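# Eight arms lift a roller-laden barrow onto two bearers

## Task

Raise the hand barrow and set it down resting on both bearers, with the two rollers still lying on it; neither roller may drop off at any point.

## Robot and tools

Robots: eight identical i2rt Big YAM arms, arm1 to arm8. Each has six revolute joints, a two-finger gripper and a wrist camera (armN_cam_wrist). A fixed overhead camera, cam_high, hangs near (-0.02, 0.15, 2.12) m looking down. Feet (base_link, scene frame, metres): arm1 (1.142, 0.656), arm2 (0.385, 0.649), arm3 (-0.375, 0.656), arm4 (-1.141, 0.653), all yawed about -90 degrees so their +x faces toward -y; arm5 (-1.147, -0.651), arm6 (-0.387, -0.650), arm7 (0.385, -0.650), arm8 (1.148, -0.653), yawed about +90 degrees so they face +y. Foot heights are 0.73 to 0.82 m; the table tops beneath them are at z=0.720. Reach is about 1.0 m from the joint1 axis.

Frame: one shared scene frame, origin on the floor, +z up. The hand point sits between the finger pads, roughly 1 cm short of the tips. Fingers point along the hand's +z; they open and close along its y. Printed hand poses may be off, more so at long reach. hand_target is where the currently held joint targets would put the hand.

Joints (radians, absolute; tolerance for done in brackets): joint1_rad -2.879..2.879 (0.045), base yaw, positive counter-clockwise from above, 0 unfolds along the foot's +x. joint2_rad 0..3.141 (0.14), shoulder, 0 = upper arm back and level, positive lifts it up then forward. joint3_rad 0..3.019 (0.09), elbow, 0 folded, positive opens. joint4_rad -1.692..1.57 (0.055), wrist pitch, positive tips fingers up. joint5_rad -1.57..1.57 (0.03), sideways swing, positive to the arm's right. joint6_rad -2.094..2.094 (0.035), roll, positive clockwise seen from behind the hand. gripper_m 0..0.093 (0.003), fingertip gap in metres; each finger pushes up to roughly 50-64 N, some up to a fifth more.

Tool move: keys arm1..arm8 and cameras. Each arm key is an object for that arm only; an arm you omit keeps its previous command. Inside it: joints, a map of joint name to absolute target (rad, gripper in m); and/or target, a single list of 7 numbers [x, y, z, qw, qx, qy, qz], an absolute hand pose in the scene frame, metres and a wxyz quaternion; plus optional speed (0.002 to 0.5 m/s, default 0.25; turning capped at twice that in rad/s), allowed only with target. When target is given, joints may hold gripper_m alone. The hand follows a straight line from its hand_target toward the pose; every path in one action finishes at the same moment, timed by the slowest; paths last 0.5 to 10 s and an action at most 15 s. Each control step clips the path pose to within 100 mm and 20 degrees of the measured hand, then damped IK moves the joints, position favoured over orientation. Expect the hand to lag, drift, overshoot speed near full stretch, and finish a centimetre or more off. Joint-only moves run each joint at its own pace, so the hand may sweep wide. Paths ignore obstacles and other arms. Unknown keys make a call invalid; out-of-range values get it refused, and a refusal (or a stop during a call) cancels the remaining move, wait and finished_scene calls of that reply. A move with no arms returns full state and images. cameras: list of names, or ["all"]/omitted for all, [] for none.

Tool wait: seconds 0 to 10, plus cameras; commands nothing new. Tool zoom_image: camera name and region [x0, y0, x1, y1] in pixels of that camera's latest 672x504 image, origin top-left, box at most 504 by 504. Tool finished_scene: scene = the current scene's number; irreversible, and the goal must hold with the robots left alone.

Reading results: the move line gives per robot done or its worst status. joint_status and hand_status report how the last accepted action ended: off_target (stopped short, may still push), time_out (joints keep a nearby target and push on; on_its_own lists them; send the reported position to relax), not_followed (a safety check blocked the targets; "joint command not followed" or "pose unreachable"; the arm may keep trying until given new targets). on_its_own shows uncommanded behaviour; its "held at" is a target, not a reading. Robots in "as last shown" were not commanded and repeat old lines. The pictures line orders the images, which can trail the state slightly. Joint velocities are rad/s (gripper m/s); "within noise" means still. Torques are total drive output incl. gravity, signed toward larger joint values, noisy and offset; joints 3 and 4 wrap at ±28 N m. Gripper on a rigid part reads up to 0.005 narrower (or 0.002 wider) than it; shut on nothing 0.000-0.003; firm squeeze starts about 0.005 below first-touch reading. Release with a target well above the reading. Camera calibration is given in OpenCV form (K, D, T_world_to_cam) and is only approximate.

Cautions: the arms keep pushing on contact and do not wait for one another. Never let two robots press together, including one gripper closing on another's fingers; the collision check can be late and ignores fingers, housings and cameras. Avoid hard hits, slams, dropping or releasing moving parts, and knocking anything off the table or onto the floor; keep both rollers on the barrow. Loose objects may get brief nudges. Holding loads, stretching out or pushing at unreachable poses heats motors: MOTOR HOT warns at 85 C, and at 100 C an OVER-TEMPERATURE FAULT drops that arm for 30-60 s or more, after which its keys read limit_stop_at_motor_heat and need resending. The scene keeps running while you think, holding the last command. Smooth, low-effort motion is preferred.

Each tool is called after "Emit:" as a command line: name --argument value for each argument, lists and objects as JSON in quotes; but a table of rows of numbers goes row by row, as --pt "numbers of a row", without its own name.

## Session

Emit:
move --cameras '["all"]'

Emit:
zoom_image --camera "cam_high" --region '[100, 130, 340, 380]'

Emit:
zoom_image --camera "cam_high" --region '[320, 130, 560, 380]'

Scene clock: 0.00 s.
Joint torques (N m): no reading
Heat: arm1: hottest joint1_rad 32 °C; arm2: hottest joint3_rad 34 °C; arm3: hottest joint3_rad 30 °C; arm4: hottest joint3_rad 29 °C; arm5: hottest joint3_rad 30 °C; arm6: hottest joint3_rad 31 °C; arm7: hottest joint3_rad 35 °C; arm8: hottest joint3_rad 34 °C.
Joint velocities: within noise
arm1.joint_positions: joint1_rad=-0.216 joint2_rad=+0.579 joint3_rad=+1.344 joint4_rad=-1.172 joint5_rad=+0.193 joint6_rad=+0.475 gripper_m=+0.09396
arm1.joint_status: not commanded
arm1.hand: x=+1.0602 y=+0.4202 z=+1.3353 quat_wxyz=(-0.387, -0.774, -0.315, +0.391) (m; scene frame)
arm1.hand_target: x=+1.0607 y=+0.4232 z=+1.3481 quat_wxyz=(-0.396, -0.767, -0.311, +0.397) (m; scene frame)
arm1.hand_status: not commanded
arm2.joint_positions: joint1_rad=+0.216 joint2_rad=+0.553 joint3_rad=+1.363 joint4_rad=-1.376 joint5_rad=-0.156 joint6_rad=-0.086 gripper_m=+0.09396
arm2.joint_status: not commanded
arm2.hand: x=+0.4633 y=+0.4558 z=+1.2615 quat_wxyz=(-0.411, -0.472, -0.736, +0.256) (m; scene frame)
arm2.hand_target: x=+0.4628 y=+0.4578 z=+1.2738 quat_wxyz=(-0.420, -0.468, -0.731, +0.265) (m; scene frame)
arm2.hand_status: not commanded
arm3.joint_positions: joint1_rad=-0.198 joint2_rad=+0.482 joint3_rad=+1.410 joint4_rad=-1.279 joint5_rad=-0.194 joint6_rad=+0.371 gripper_m=+0.09396
arm3.joint_status: not commanded
arm3.hand: x=-0.3720 y=+0.4680 z=+1.4070 quat_wxyz=(-0.492, -0.682, -0.458, +0.288) (m; scene frame)
arm3.hand_target: x=-0.3715 y=+0.4716 z=+1.4175 quat_wxyz=(-0.499, -0.676, -0.456, +0.295) (m; scene frame)
arm3.hand_status: not commanded
arm4.joint_positions: joint1_rad=-0.209 joint2_rad=+0.473 joint3_rad=+1.419 joint4_rad=-1.501 joint5_rad=-0.126 joint6_rad=+0.495 gripper_m=+0.09396
arm4.joint_status: not commanded
arm4.hand: x=-1.1530 y=+0.5028 z=+1.3210 quat_wxyz=(-0.415, -0.786, -0.380, +0.257) (m; scene frame)
arm4.hand_target: x=-1.1523 y=+0.5051 z=+1.3305 quat_wxyz=(-0.423, -0.780, -0.379, +0.263) (m; scene frame)
arm4.hand_status: not commanded
arm5.joint_positions: joint1_rad=-0.381 joint2_rad=+0.544 joint3_rad=+1.345 joint4_rad=-1.334 joint5_rad=+0.049 joint6_rad=+0.479 gripper_m=+0.09396
arm5.joint_status: not commanded
arm5.hand: x=-1.0637 y=-0.4476 z=+1.3506 quat_wxyz=(-0.338, +0.307, -0.816, -0.356) (m; scene frame)
arm5.hand_target: x=-1.0645 y=-0.4501 z=+1.3595 quat_wxyz=(-0.344, +0.305, -0.811, -0.363) (m; scene frame)
arm5.hand_status: not commanded
arm6.joint_positions: joint1_rad=-0.421 joint2_rad=+0.463 joint3_rad=+1.379 joint4_rad=-1.390 joint5_rad=+0.052 joint6_rad=+0.017 gripper_m=+0.09396
arm6.joint_status: not commanded
arm6.hand: x=-0.3010 y=-0.5082 z=+1.3060 quat_wxyz=(-0.452, +0.428, -0.738, -0.261) (m; scene frame)
arm6.hand_target: x=-0.3025 y=-0.5113 z=+1.3153 quat_wxyz=(-0.461, +0.425, -0.733, -0.266) (m; scene frame)
arm6.hand_status: not commanded
arm7.joint_positions: joint1_rad=-0.301 joint2_rad=+0.492 joint3_rad=+1.391 joint4_rad=-1.365 joint5_rad=+0.218 joint6_rad=+0.174 gripper_m=+0.09396
arm7.joint_status: not commanded
arm7.hand: x=+0.4776 y=-0.4966 z=+1.3046 quat_wxyz=(-0.454, +0.386, -0.755, -0.274) (m; scene frame)
arm7.hand_target: x=+0.4766 y=-0.5000 z=+1.3158 quat_wxyz=(-0.462, +0.381, -0.750, -0.282) (m; scene frame)
arm7.hand_status: not commanded
arm8.joint_positions: joint1_rad=+0.241 joint2_rad=+0.523 joint3_rad=+1.419 joint4_rad=-1.420 joint5_rad=-0.286 joint6_rad=+0.051 gripper_m=+0.09396
arm8.joint_status: not commanded
arm8.hand: x=+1.0612 y=-0.4863 z=+1.2935 quat_wxyz=(-0.202, +0.700, -0.505, -0.463) (m; scene frame)
arm8.hand_target: x=+1.0618 y=-0.4892 z=+1.3063 quat_wxyz=(-0.210, +0.696, -0.498, -0.473) (m; scene frame)
arm8.hand_status: not commanded
pictures: arm1_cam_wrist, arm2_cam_wrist, arm3_cam_wrist, arm4_cam_wrist, arm5_cam_wrist, arm6_cam_wrist, arm7_cam_wrist, arm8_cam_wrist, cam_high
camera_calibration:
arm1_cam_wrist: T_world_to_cam=[[-0.788656, 0.498415, -0.360006, 1.10853], [0.614835, 0.639552, -0.461466, -0.298846], [0.000241067, -0.585282, -0.81083, 1.45653], [0, 0, 0, 1]] pos_world=[1.05764, 0.491099, 1.44217]
arm2_cam_wrist: T_world_to_cam=[[-0.905603, -0.423928, -0.01299, 0.629709], [-0.38937, 0.843143, -0.370812, 0.264673], [0.16815, -0.33075, -0.928617, 1.37024], [0, 0, 0, 1]] pos_world=[0.442916, 0.497001, 1.37875]
arm3_cam_wrist: T_world_to_cam=[[-0.912124, 0.0967977, -0.398322, 0.176076], [0.302048, 0.815641, -0.493454, 0.429922], [0.277122, -0.570403, -0.773203, 1.58275], [0, 0, 0, 1]] pos_world=[-0.407869, 0.535099, 1.50607]
arm4_cam_wrist: T_world_to_cam=[[-0.798255, 0.372597, -0.473244, -0.479124], [0.536734, 0.796575, -0.278184, 0.59098], [0.273324, -0.476067, -0.835855, 1.78581], [0, 0, 0, 1]] pos_world=[-1.18777, 0.557925, 1.43033]
arm5_cam_wrist: T_world_to_cam=[[0.746011, -0.547799, -0.37866, 1.0604], [-0.661122, -0.677467, -0.322422, -0.566912], [-0.0799074, 0.490871, -0.86756, 1.4308], [0, 0, 0, 1]] pos_world=[-1.05154, -0.505518, 1.46005]
arm6_cam_wrist: T_world_to_cam=[[0.864449, -0.502341, -0.0195328, 0.0322763], [-0.453281, -0.762044, -0.462412, 0.0847214], [0.217404, 0.408586, -0.88645, 1.55875], [0, 0, 0, 1]] pos_world=[-0.328376, -0.556107, 1.42156]
arm7_cam_wrist: T_world_to_cam=[[0.827228, -0.559453, -0.0520168, -0.605748], [-0.513541, -0.715271, -0.473986, 0.513458], [0.227966, 0.418807, -0.878995, 1.37255], [0, 0, 0, 1]] pos_world=[0.451878, -0.54646, 1.41833]
arm8_cam_wrist: T_world_to_cam=[[0.886412, 0.426471, -0.17999, -0.500087], [0.324055, -0.849369, -0.416607, -0.214957], [-0.330549, 0.310959, -0.89109, 1.7805], [0, 0, 0, 1]] pos_world=[1.10148, -0.522969, 1.40703]

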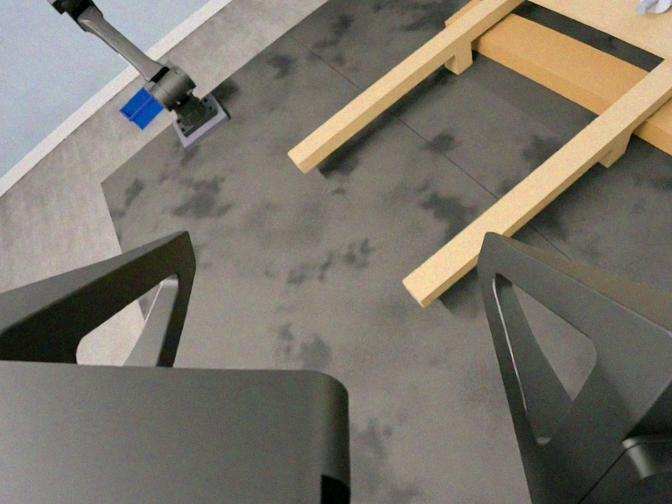

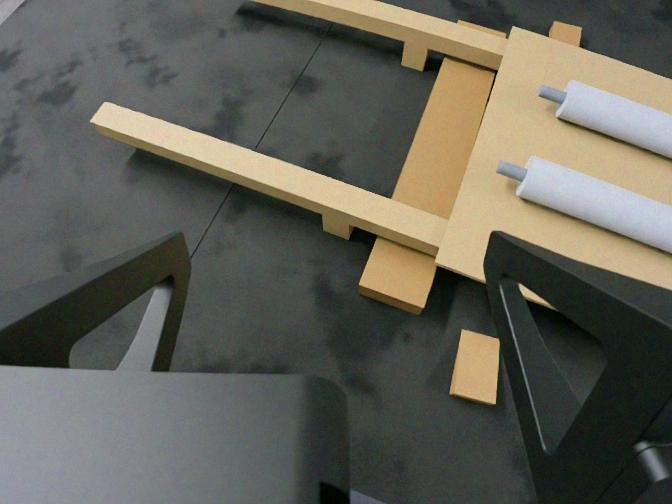

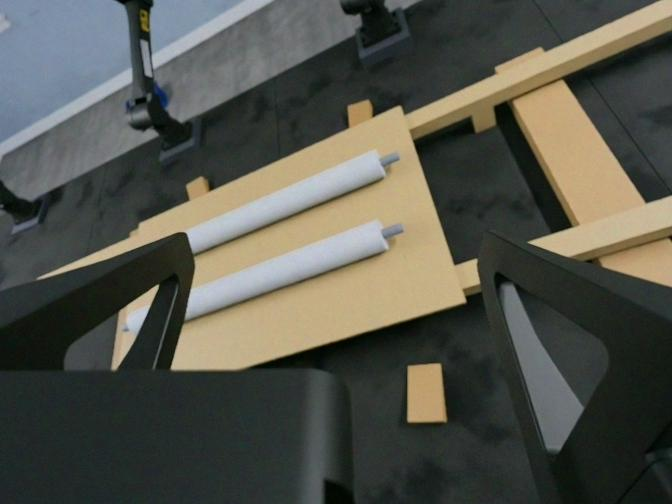

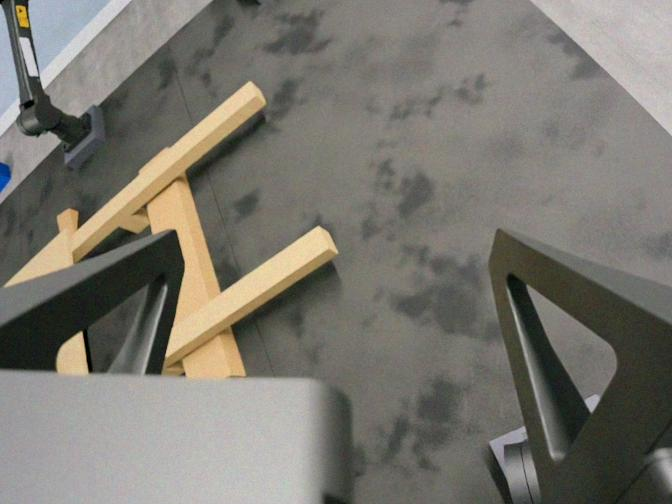

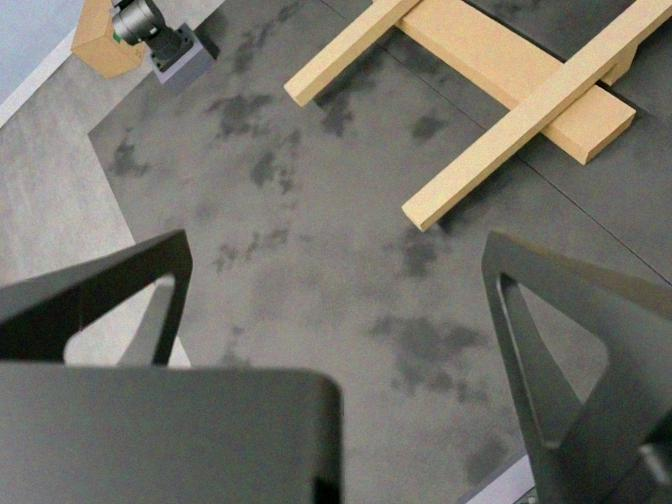

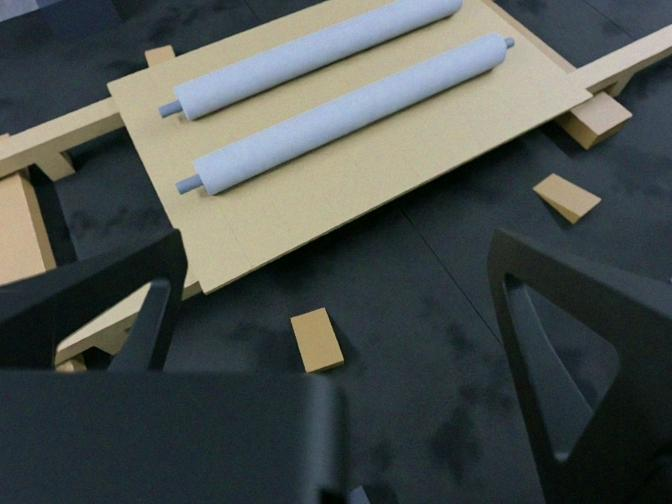

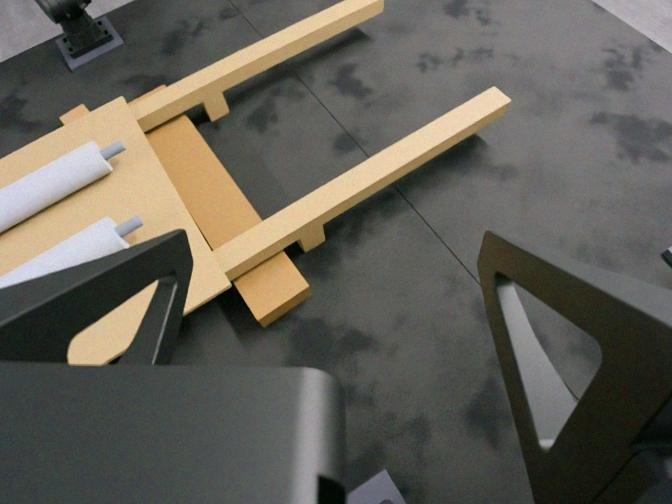

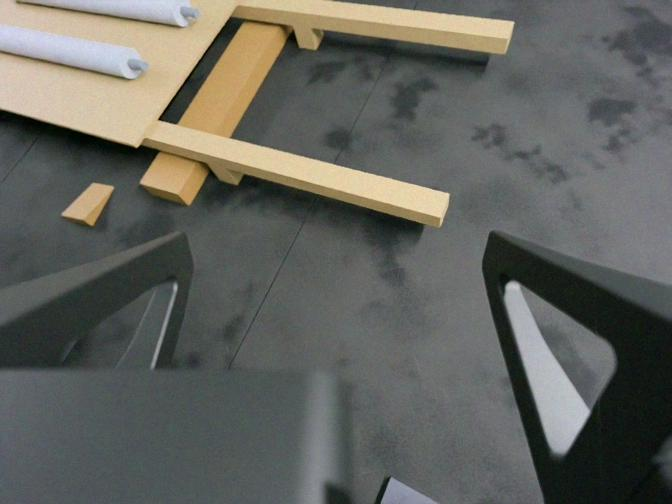

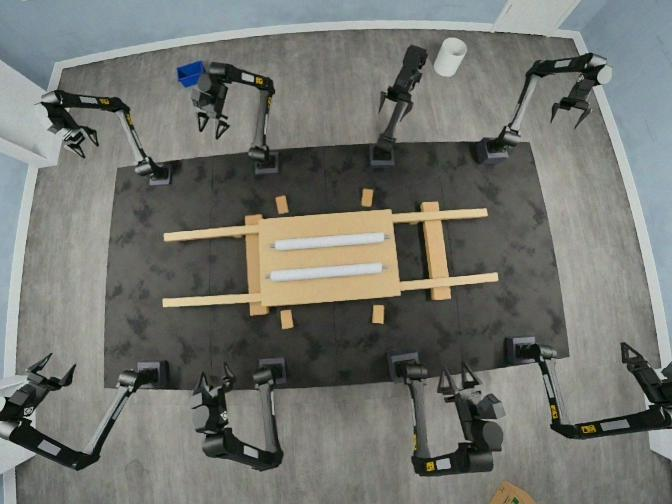

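Scaled by 2.016 from the camera's 672x504 image, which has a finer 960x720 frame.

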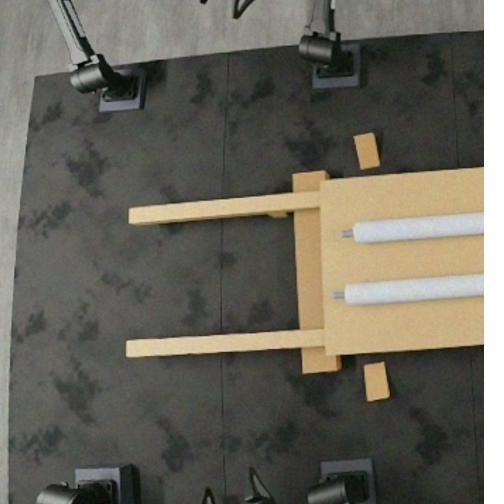

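Scaled by 2.016 from the camera's 672x504 image, which has a finer 960x720 frame.

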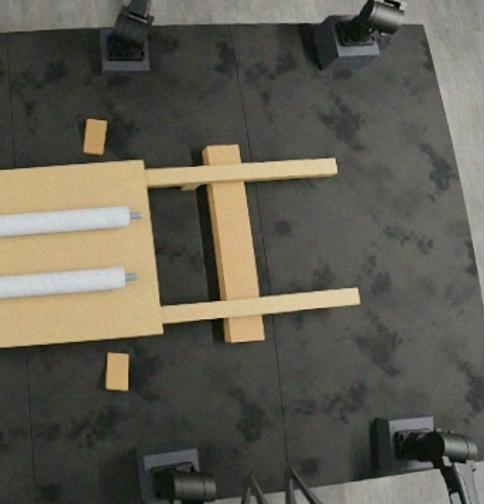

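Emit:
move --arm1 '{"target":[0.95,0.44,1.08,0.179,0.684,0.179,-0.684],"speed":0.2}' --arm4 '{"target":[-0.95,0.44,1.08,0.684,0.179,0.684,-0.179],"speed":0.2}' --arm5 '{"target":[-0.95,-0.44,1.08,0.684,-0.179,0.684,0.179],"speed":0.2}' --arm8 '{"target":[0.95,-0.44,1.08,-0.179,0.684,-0.179,-0.684],"speed":0.2}' --arm2 '{"target":[0.29,0.22,1.05,0,0.7071,0.7071,0],"speed":0.2}' --arm3 '{"target":[-0.275,0.21,1.05,0,0.7071,0.7071,0],"speed":0.2}' --arm6 '{"target":[-0.265,-0.24,1.05,0,0.7071,-0.7071,0],"speed":0.2}' --arm7 '{"target":[0.28,-0.24,1.05,0,0.7071,-0.7071,0],"speed":0.2}' --cameras '["all"]'

Scene clock: 22.33 s.
Joint torques (N m): arm1=[-1.55 1.44 10.14 2.96 0.13 -0.17] | arm2=[-1.49 -12.81 12.4 -0.12 0.04 0.08] | arm3=[-0.03 -12.45 12.93 -0.57 -0.11 -0.11] | arm4=[-0.5 2.49 10.41 2.47 -0.03 -0.14] | arm5=[-0.62 3.55 8.77 2.33 0.03 -0.14] | arm6=[0.97 -12.45 13.6 -0.18 -0.15 -0.11] | arm7=[0.79 -11.69 14.43 -0.44 -0.03 -0.11] | arm8=[0.73 3.19 11.64 1.91 -0.22 -0.01]
Heat: arm1: hottest joint1_rad 32 °C; arm2: hottest joint3_rad 37 °C; arm3: hottest joint3_rad 32 °C; arm4: hottest joint3_rad 30 °C; arm5: hottest joint3_rad 32 °C; arm6: hottest joint3_rad 33 °C; arm7: hottest joint3_rad 36 °C; arm8: hottest joint3_rad 37 °C.
move: arm1 done; arm2 off_target; arm3 off_target; arm4 done; arm5 done; arm6 off_target; arm7 off_target; arm8 done
Joint velocities: within noise
arm1.joint_positions: joint1_rad=-0.305 joint2_rad=+0.274 joint3_rad=+0.293 joint4_rad=-0.024 joint5_rad=+0.763 joint6_rad=+0.010 gripper_m=+0.09396
arm1.joint_status: not commanded
arm1.hand: x=+0.9532 y=+0.4395 z=+1.0775 quat_wxyz=(-0.183, -0.686, -0.184, +0.679) (m; scene frame)
arm1.hand_target: x=+0.9501 y=+0.4401 z=+1.0799 quat_wxyz=(-0.179, -0.684, -0.179, +0.684) (m; scene frame)
arm1.hand_status: done (0.004 m and 1.0 deg from the pose sent, 0.279 m and 45.5 deg at the start)
arm2.joint_positions: joint1_rad=-0.251 joint2_rad=+1.482 joint3_rad=+1.564 joint4_rad=-1.689 joint5_rad=-0.004 joint6_rad=-0.229 gripper_m=+0.09396
arm2.joint_status: not commanded
arm2.hand: x=+0.2963 y=+0.2303 z=+1.0273 quat_wxyz=(+0.008, -0.700, -0.714, -0.016) (m; scene frame)
arm2.hand_target: x=+0.2902 y=+0.2211 z=+1.0495 quat_wxyz=(-0.003, -0.707, -0.707, +0.005) (m; scene frame)
arm2.hand_status: off_target (0.026 m and 2.3 deg from the pose sent, 0.361 m and 62.5 deg at the start; a joint's target at an end of its range on 28 of 140 steps)
arm3.joint_positions: joint1_rad=+0.171 joint2_rad=+1.508 joint3_rad=+1.390 joint4_rad=-1.470 joint5_rad=+0.010 joint6_rad=+0.243 gripper_m=+0.09396
arm3.joint_status: not commanded
arm3.hand: x=-0.2815 y=+0.2227 z=+1.0360 quat_wxyz=(+0.013, -0.714, -0.700, -0.008) (m; scene frame)
arm3.hand_target: x=-0.2752 y=+0.2107 z=+1.0500 quat_wxyz=(+0.000, -0.707, -0.707, +0.000) (m; scene frame)
arm3.hand_status: off_target (0.020 m and 2.1 deg from the pose sent, 0.451 m and 72.5 deg at the start)
arm4.joint_positions: joint1_rad=+0.327 joint2_rad=+0.270 joint3_rad=+0.292 joint4_rad=-0.020 joint5_rad=-0.770 joint6_rad=+0.019 gripper_m=+0.09396
arm4.joint_status: not commanded
arm4.hand: x=-0.9505 y=+0.4414 z=+1.0820 quat_wxyz=(-0.684, -0.186, -0.684, +0.174) (m; scene frame)
arm4.hand_target: x=-0.9500 y=+0.4401 z=+1.0800 quat_wxyz=(-0.684, -0.179, -0.684, +0.179) (m; scene frame)
arm4.hand_status: done (0.003 m and 1.0 deg from the pose sent, 0.321 m and 86.2 deg at the start)
arm5.joint_positions: joint1_rad=-0.364 joint2_rad=+0.262 joint3_rad=+0.183 joint4_rad=+0.097 joint5_rad=+0.719 joint6_rad=+0.006 gripper_m=+0.09396
arm5.joint_status: not commanded
arm5.hand: x=-0.9529 y=-0.4390 z=+1.0849 quat_wxyz=(-0.683, +0.179, -0.683, -0.187) (m; scene frame)
arm5.hand_target: x=-0.9502 y=-0.4402 z=+1.0799 quat_wxyz=(-0.684, +0.179, -0.684, -0.179) (m; scene frame)
arm5.hand_status: done (0.006 m and 1.0 deg from the pose sent, 0.293 m and 49.6 deg at the start)
arm6.joint_positions: joint1_rad=-0.245 joint2_rad=+1.451 joint3_rad=+1.483 joint4_rad=-1.634 joint5_rad=+0.010 joint6_rad=-0.265 gripper_m=+0.09396
arm6.joint_status: not commanded
arm6.hand: x=-0.2641 y=-0.2516 z=+1.0356 quat_wxyz=(+0.012, +0.698, -0.716, +0.009) (m; scene frame)
arm6.hand_target: x=-0.2652 y=-0.2407 z=+1.0499 quat_wxyz=(+0.000, +0.707, -0.707, +0.000) (m; scene frame)
arm6.hand_status: off_target (0.019 m and 2.2 deg from the pose sent, 0.373 m and 69.0 deg at the start)
arm7.joint_positions: joint1_rad=+0.261 joint2_rad=+1.441 joint3_rad=+1.487 joint4_rad=-1.655 joint5_rad=+0.006 joint6_rad=+0.268 gripper_m=+0.09396
arm7.joint_status: not commanded
arm7.hand: x=+0.2869 y=-0.2509 z=+1.0322 quat_wxyz=(+0.007, +0.699, -0.714, +0.016) (m; scene frame)
arm7.hand_target: x=+0.2802 y=-0.2409 z=+1.0497 quat_wxyz=(+0.000, +0.707, -0.707, +0.000) (m; scene frame)
arm7.hand_status: off_target (0.022 m and 2.3 deg from the pose sent, 0.412 m and 72.5 deg at the start)
arm8.joint_positions: joint1_rad=+0.368 joint2_rad=+0.275 joint3_rad=+0.390 joint4_rad=-0.106 joint5_rad=-0.711 joint6_rad=+0.003 gripper_m=+0.09396
arm8.joint_status: not commanded
arm8.hand: x=+0.9534 y=-0.4402 z=+1.0804 quat_wxyz=(-0.182, +0.684, -0.185, -0.682) (m; scene frame)
arm8.hand_target: x=+0.9501 y=-0.4401 z=+1.0800 quat_wxyz=(-0.179, +0.684, -0.179, -0.684) (m; scene frame)
arm8.hand_status: done (0.003 m and 0.8 deg from the pose sent, 0.245 m and 45.5 deg at the start)
pictures: arm1_cam_wrist, arm2_cam_wrist, arm3_cam_wrist, arm4_cam_wrist, arm5_cam_wrist, arm6_cam_wrist, arm7_cam_wrist, arm8_cam_wrist, cam_high
camera_calibration:
arm1_cam_wrist: T_world_to_cam=[[-0.50701, 0.861896, -0.00867197, 0.114938], [0.509908, 0.291811, -0.809222, 0.263096], [-0.694935, -0.414706, -0.587439, 1.60578], [0, 0, 0, 1]] pos_world=[1.04003, 0.490088, 1.1572]
arm2_cam_wrist: T_world_to_cam=[[-0.999725, -0.0186696, -0.0141635, 0.315562], [-0.0234311, 0.786611, 0.617005, -0.807204], [-0.000378026, 0.617167, -0.786832, 0.792273], [0, 0, 0, 1]] pos_world=[0.296861, 0.151881, 1.1259]
arm3_cam_wrist: T_world_to_cam=[[-0.99988, 0.0109422, 0.0109778, -0.295006], [0.015327, 0.803465, 0.595155, -0.786178], [-0.00230793, 0.595252, -0.803536, 0.824065], [0, 0, 0, 1]] pos_world=[-0.281019, 0.144368, 1.1333]
arm4_cam_wrist: T_world_to_cam=[[-0.488913, -0.871499, -0.0381124, -0.0354016], [-0.49083, 0.31095, -0.813877, 0.281985], [0.721144, -0.379209, -0.579786, 1.60733], [0, 0, 0, 1]] pos_world=[-1.03802, 0.490976, 1.16006]
arm5_cam_wrist: T_world_to_cam=[[0.512068, -0.858887, -0.00997499, 0.122425], [-0.505571, -0.291992, -0.811874, 0.274975], [0.694395, 0.420777, -0.583748, 1.60405], [0, 0, 0, 1]] pos_world=[-1.03751, -0.489506, 1.16082]
arm6_cam_wrist: T_world_to_cam=[[0.998844, -0.0472583, -0.00877585, 0.262855], [-0.0324326, -0.79739, 0.602592, -0.828676], [-0.0354753, -0.601611, -0.798001, 0.793634], [0, 0, 0, 1]] pos_world=[-0.261273, -0.170897, 1.13498]
arm7_cam_wrist: T_world_to_cam=[[0.999613, -0.0135515, 0.0242856, -0.315891], [-0.0255279, -0.793583, 0.607926, -0.814319], [0.0110344, -0.608311, -0.793622, 0.790259], [0, 0, 0, 1]] pos_world=[0.28626, -0.169788, 1.12988]
arm8_cam_wrist: T_world_to_cam=[[0.489056, 0.872197, 0.0097767, -0.0924762], [0.509288, -0.276431, -0.814992, 0.276468], [-0.708131, 0.403556, -0.57939, 1.60462], [0, 0, 0, 1]] pos_world=[1.0407, -0.490471, 1.15592]

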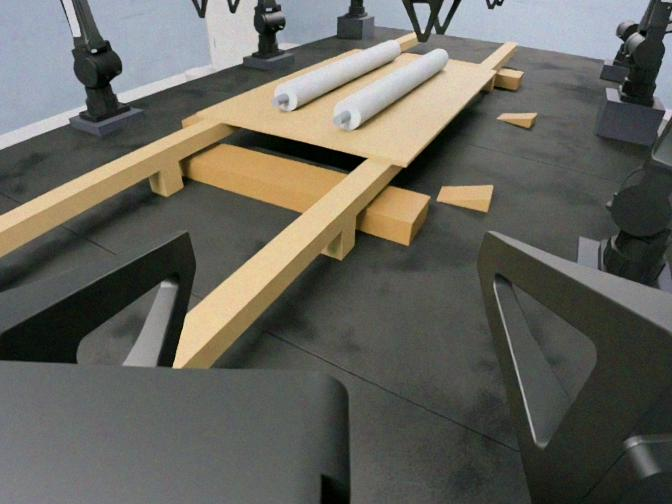

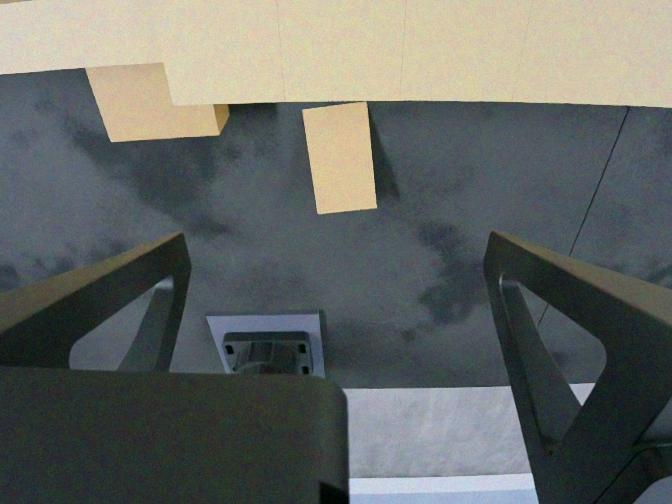

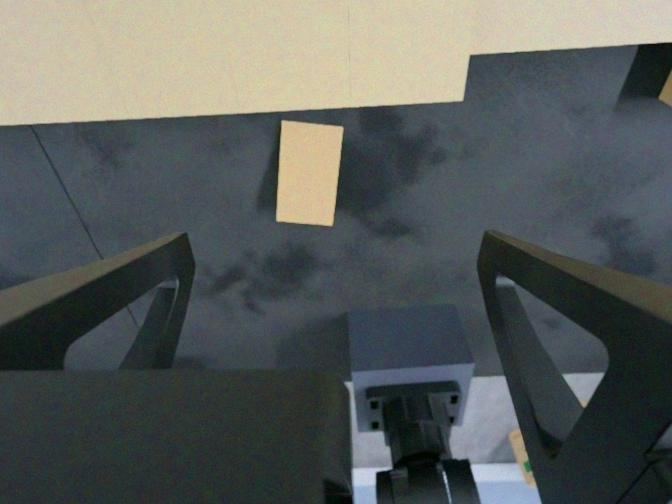

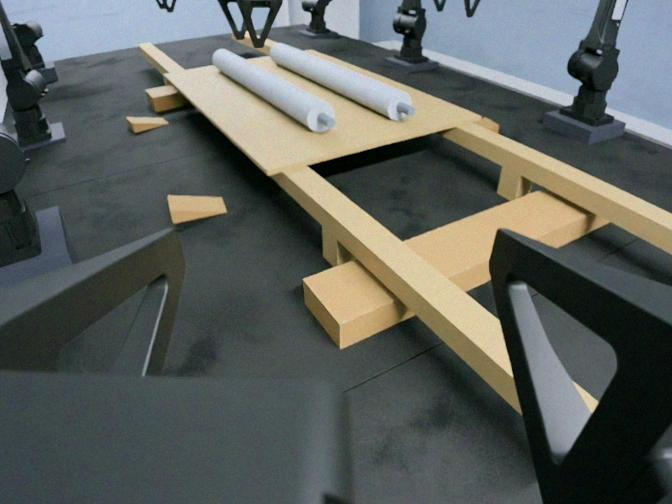

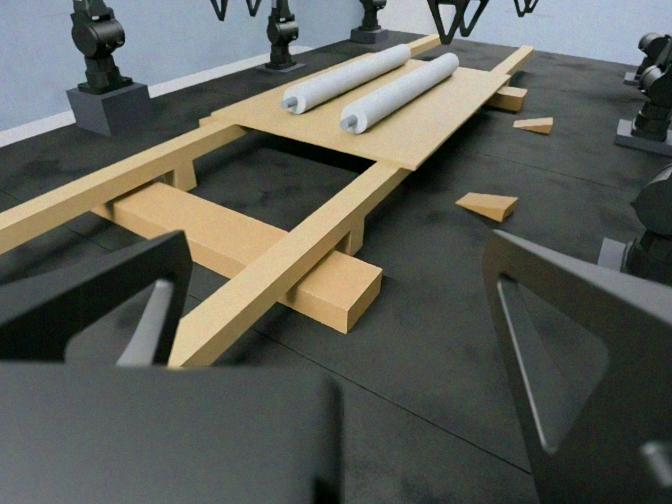

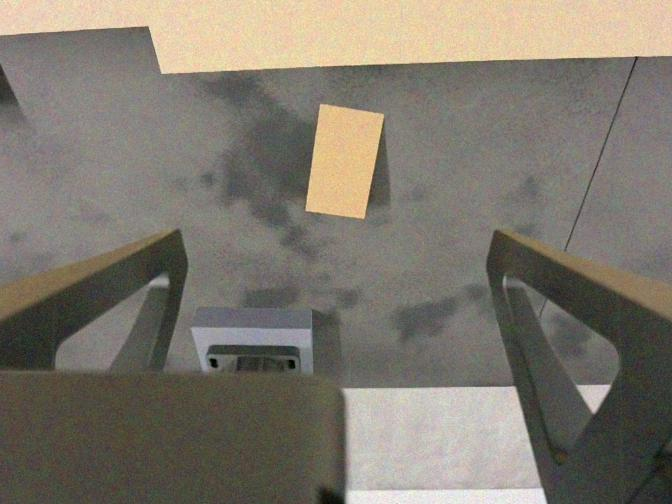

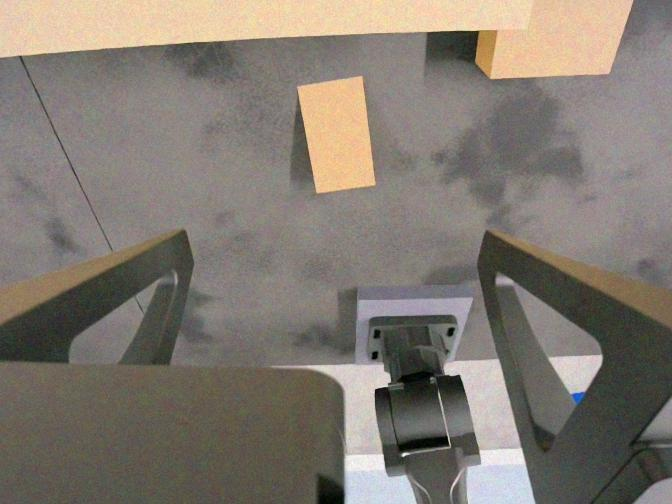

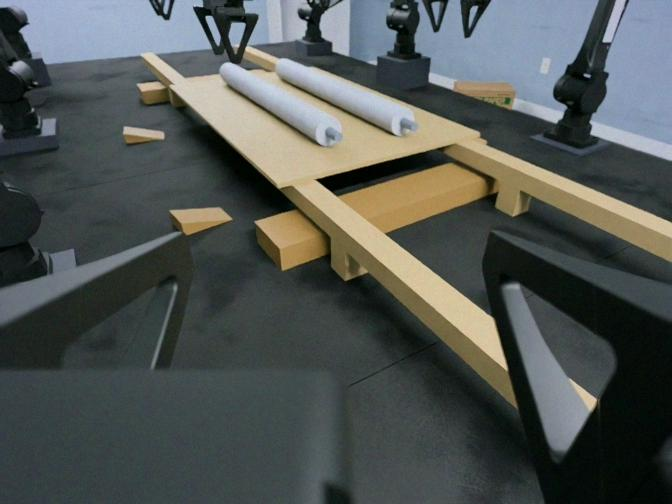

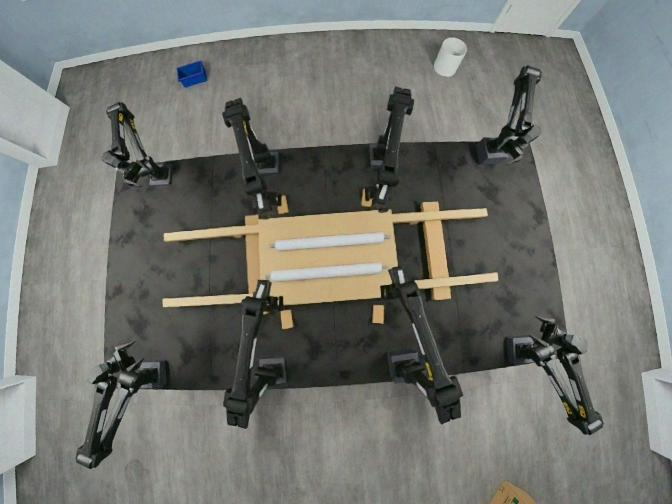

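Emit:
zoom_image --camera "arm1_cam_wrist" --region '[180, 30, 560, 260]'

Emit:
zoom_image --camera "arm5_cam_wrist" --region '[200, 30, 580, 260]'

Emit:
zoom_image --camera "arm8_cam_wrist" --region '[100, 40, 480, 290]'

Emit:
zoom_image --camera "arm4_cam_wrist" --region '[100, 30, 480, 280]'

Scaled by 1.326 from the camera's 672x504 image, which has a finer 960x720 frame.

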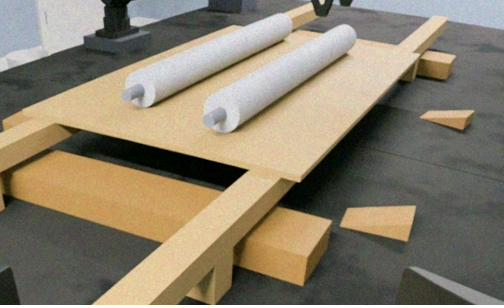

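Scaled by 1.326 from the camera's 672x504 image, which has a finer 960x720 frame.

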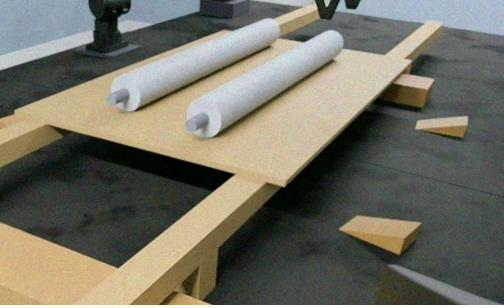

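Scaled by 1.326 from the camera's 672x504 image, which has a finer 960x720 frame.

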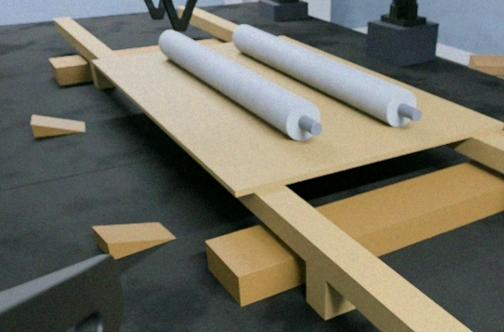

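Scaled by 1.326 from the camera's 672x504 image, which has a finer 960x720 frame.

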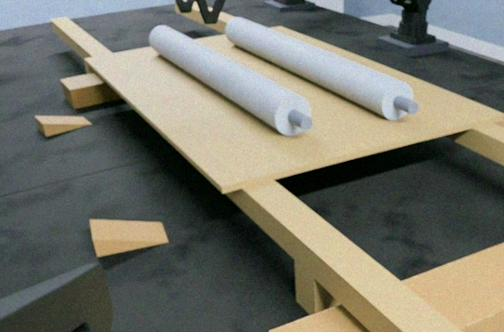

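Emit:
zoom_image --camera "cam_high" --region '[150, 190, 290, 330]'

Emit:
zoom_image --camera "cam_high" --region '[370, 190, 510, 330]'

Scaled by 3.600 from the camera's 672x504 image, which has a finer 960x720 frame.

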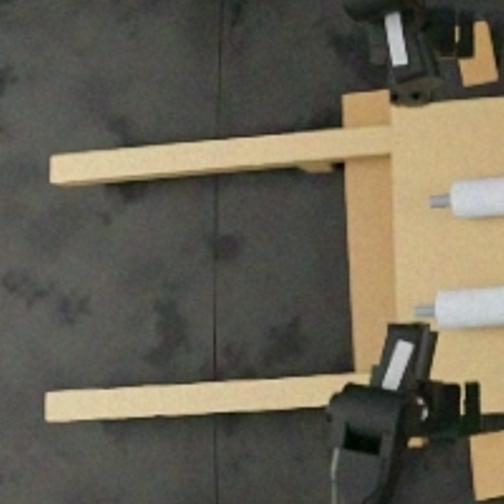

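Scaled by 3.600 from the camera's 672x504 image, which has a finer 960x720 frame.

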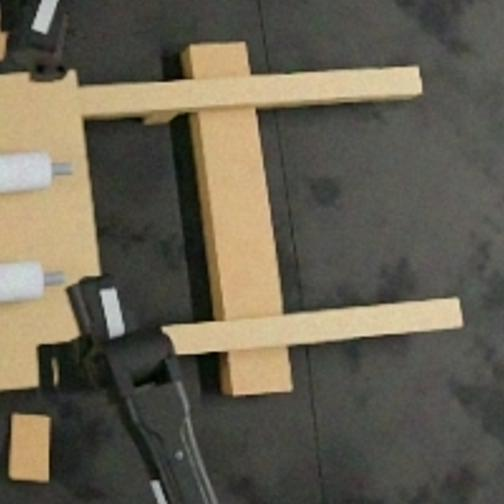

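Emit:
zoom_image --camera "arm8_cam_wrist" --region '[230, 140, 550, 300]'

Emit:
zoom_image --camera "arm1_cam_wrist" --region '[120, 120, 440, 280]'

Emit:
zoom_image --camera "arm5_cam_wrist" --region '[70, 140, 390, 340]'

Emit:
zoom_image --camera "arm4_cam_wrist" --region '[290, 130, 630, 350]'

Scaled by 1.575 from the camera's 672x504 image, which has a finer 960x720 frame.

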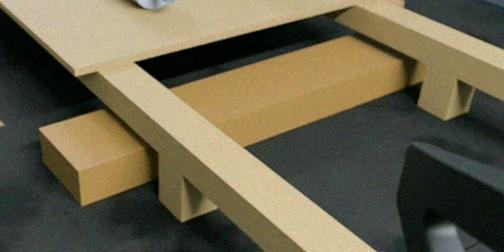

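Scaled by 1.575 from the camera's 672x504 image, which has a finer 960x720 frame.

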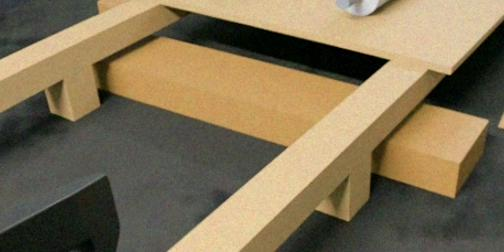

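Scaled by 1.575 from the camera's 672x504 image, which has a finer 960x720 frame.

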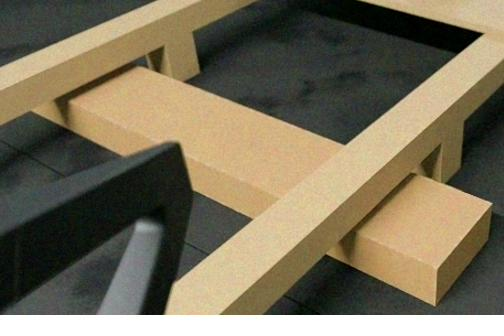

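Scaled by 1.482 from the camera's 672x504 image, which has a finer 960x720 frame.

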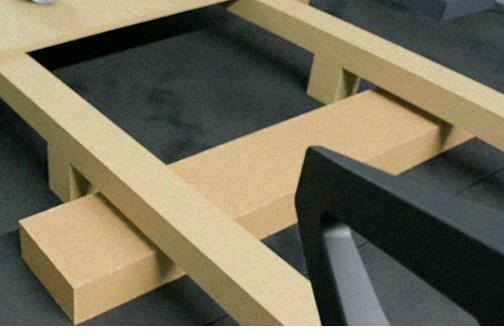

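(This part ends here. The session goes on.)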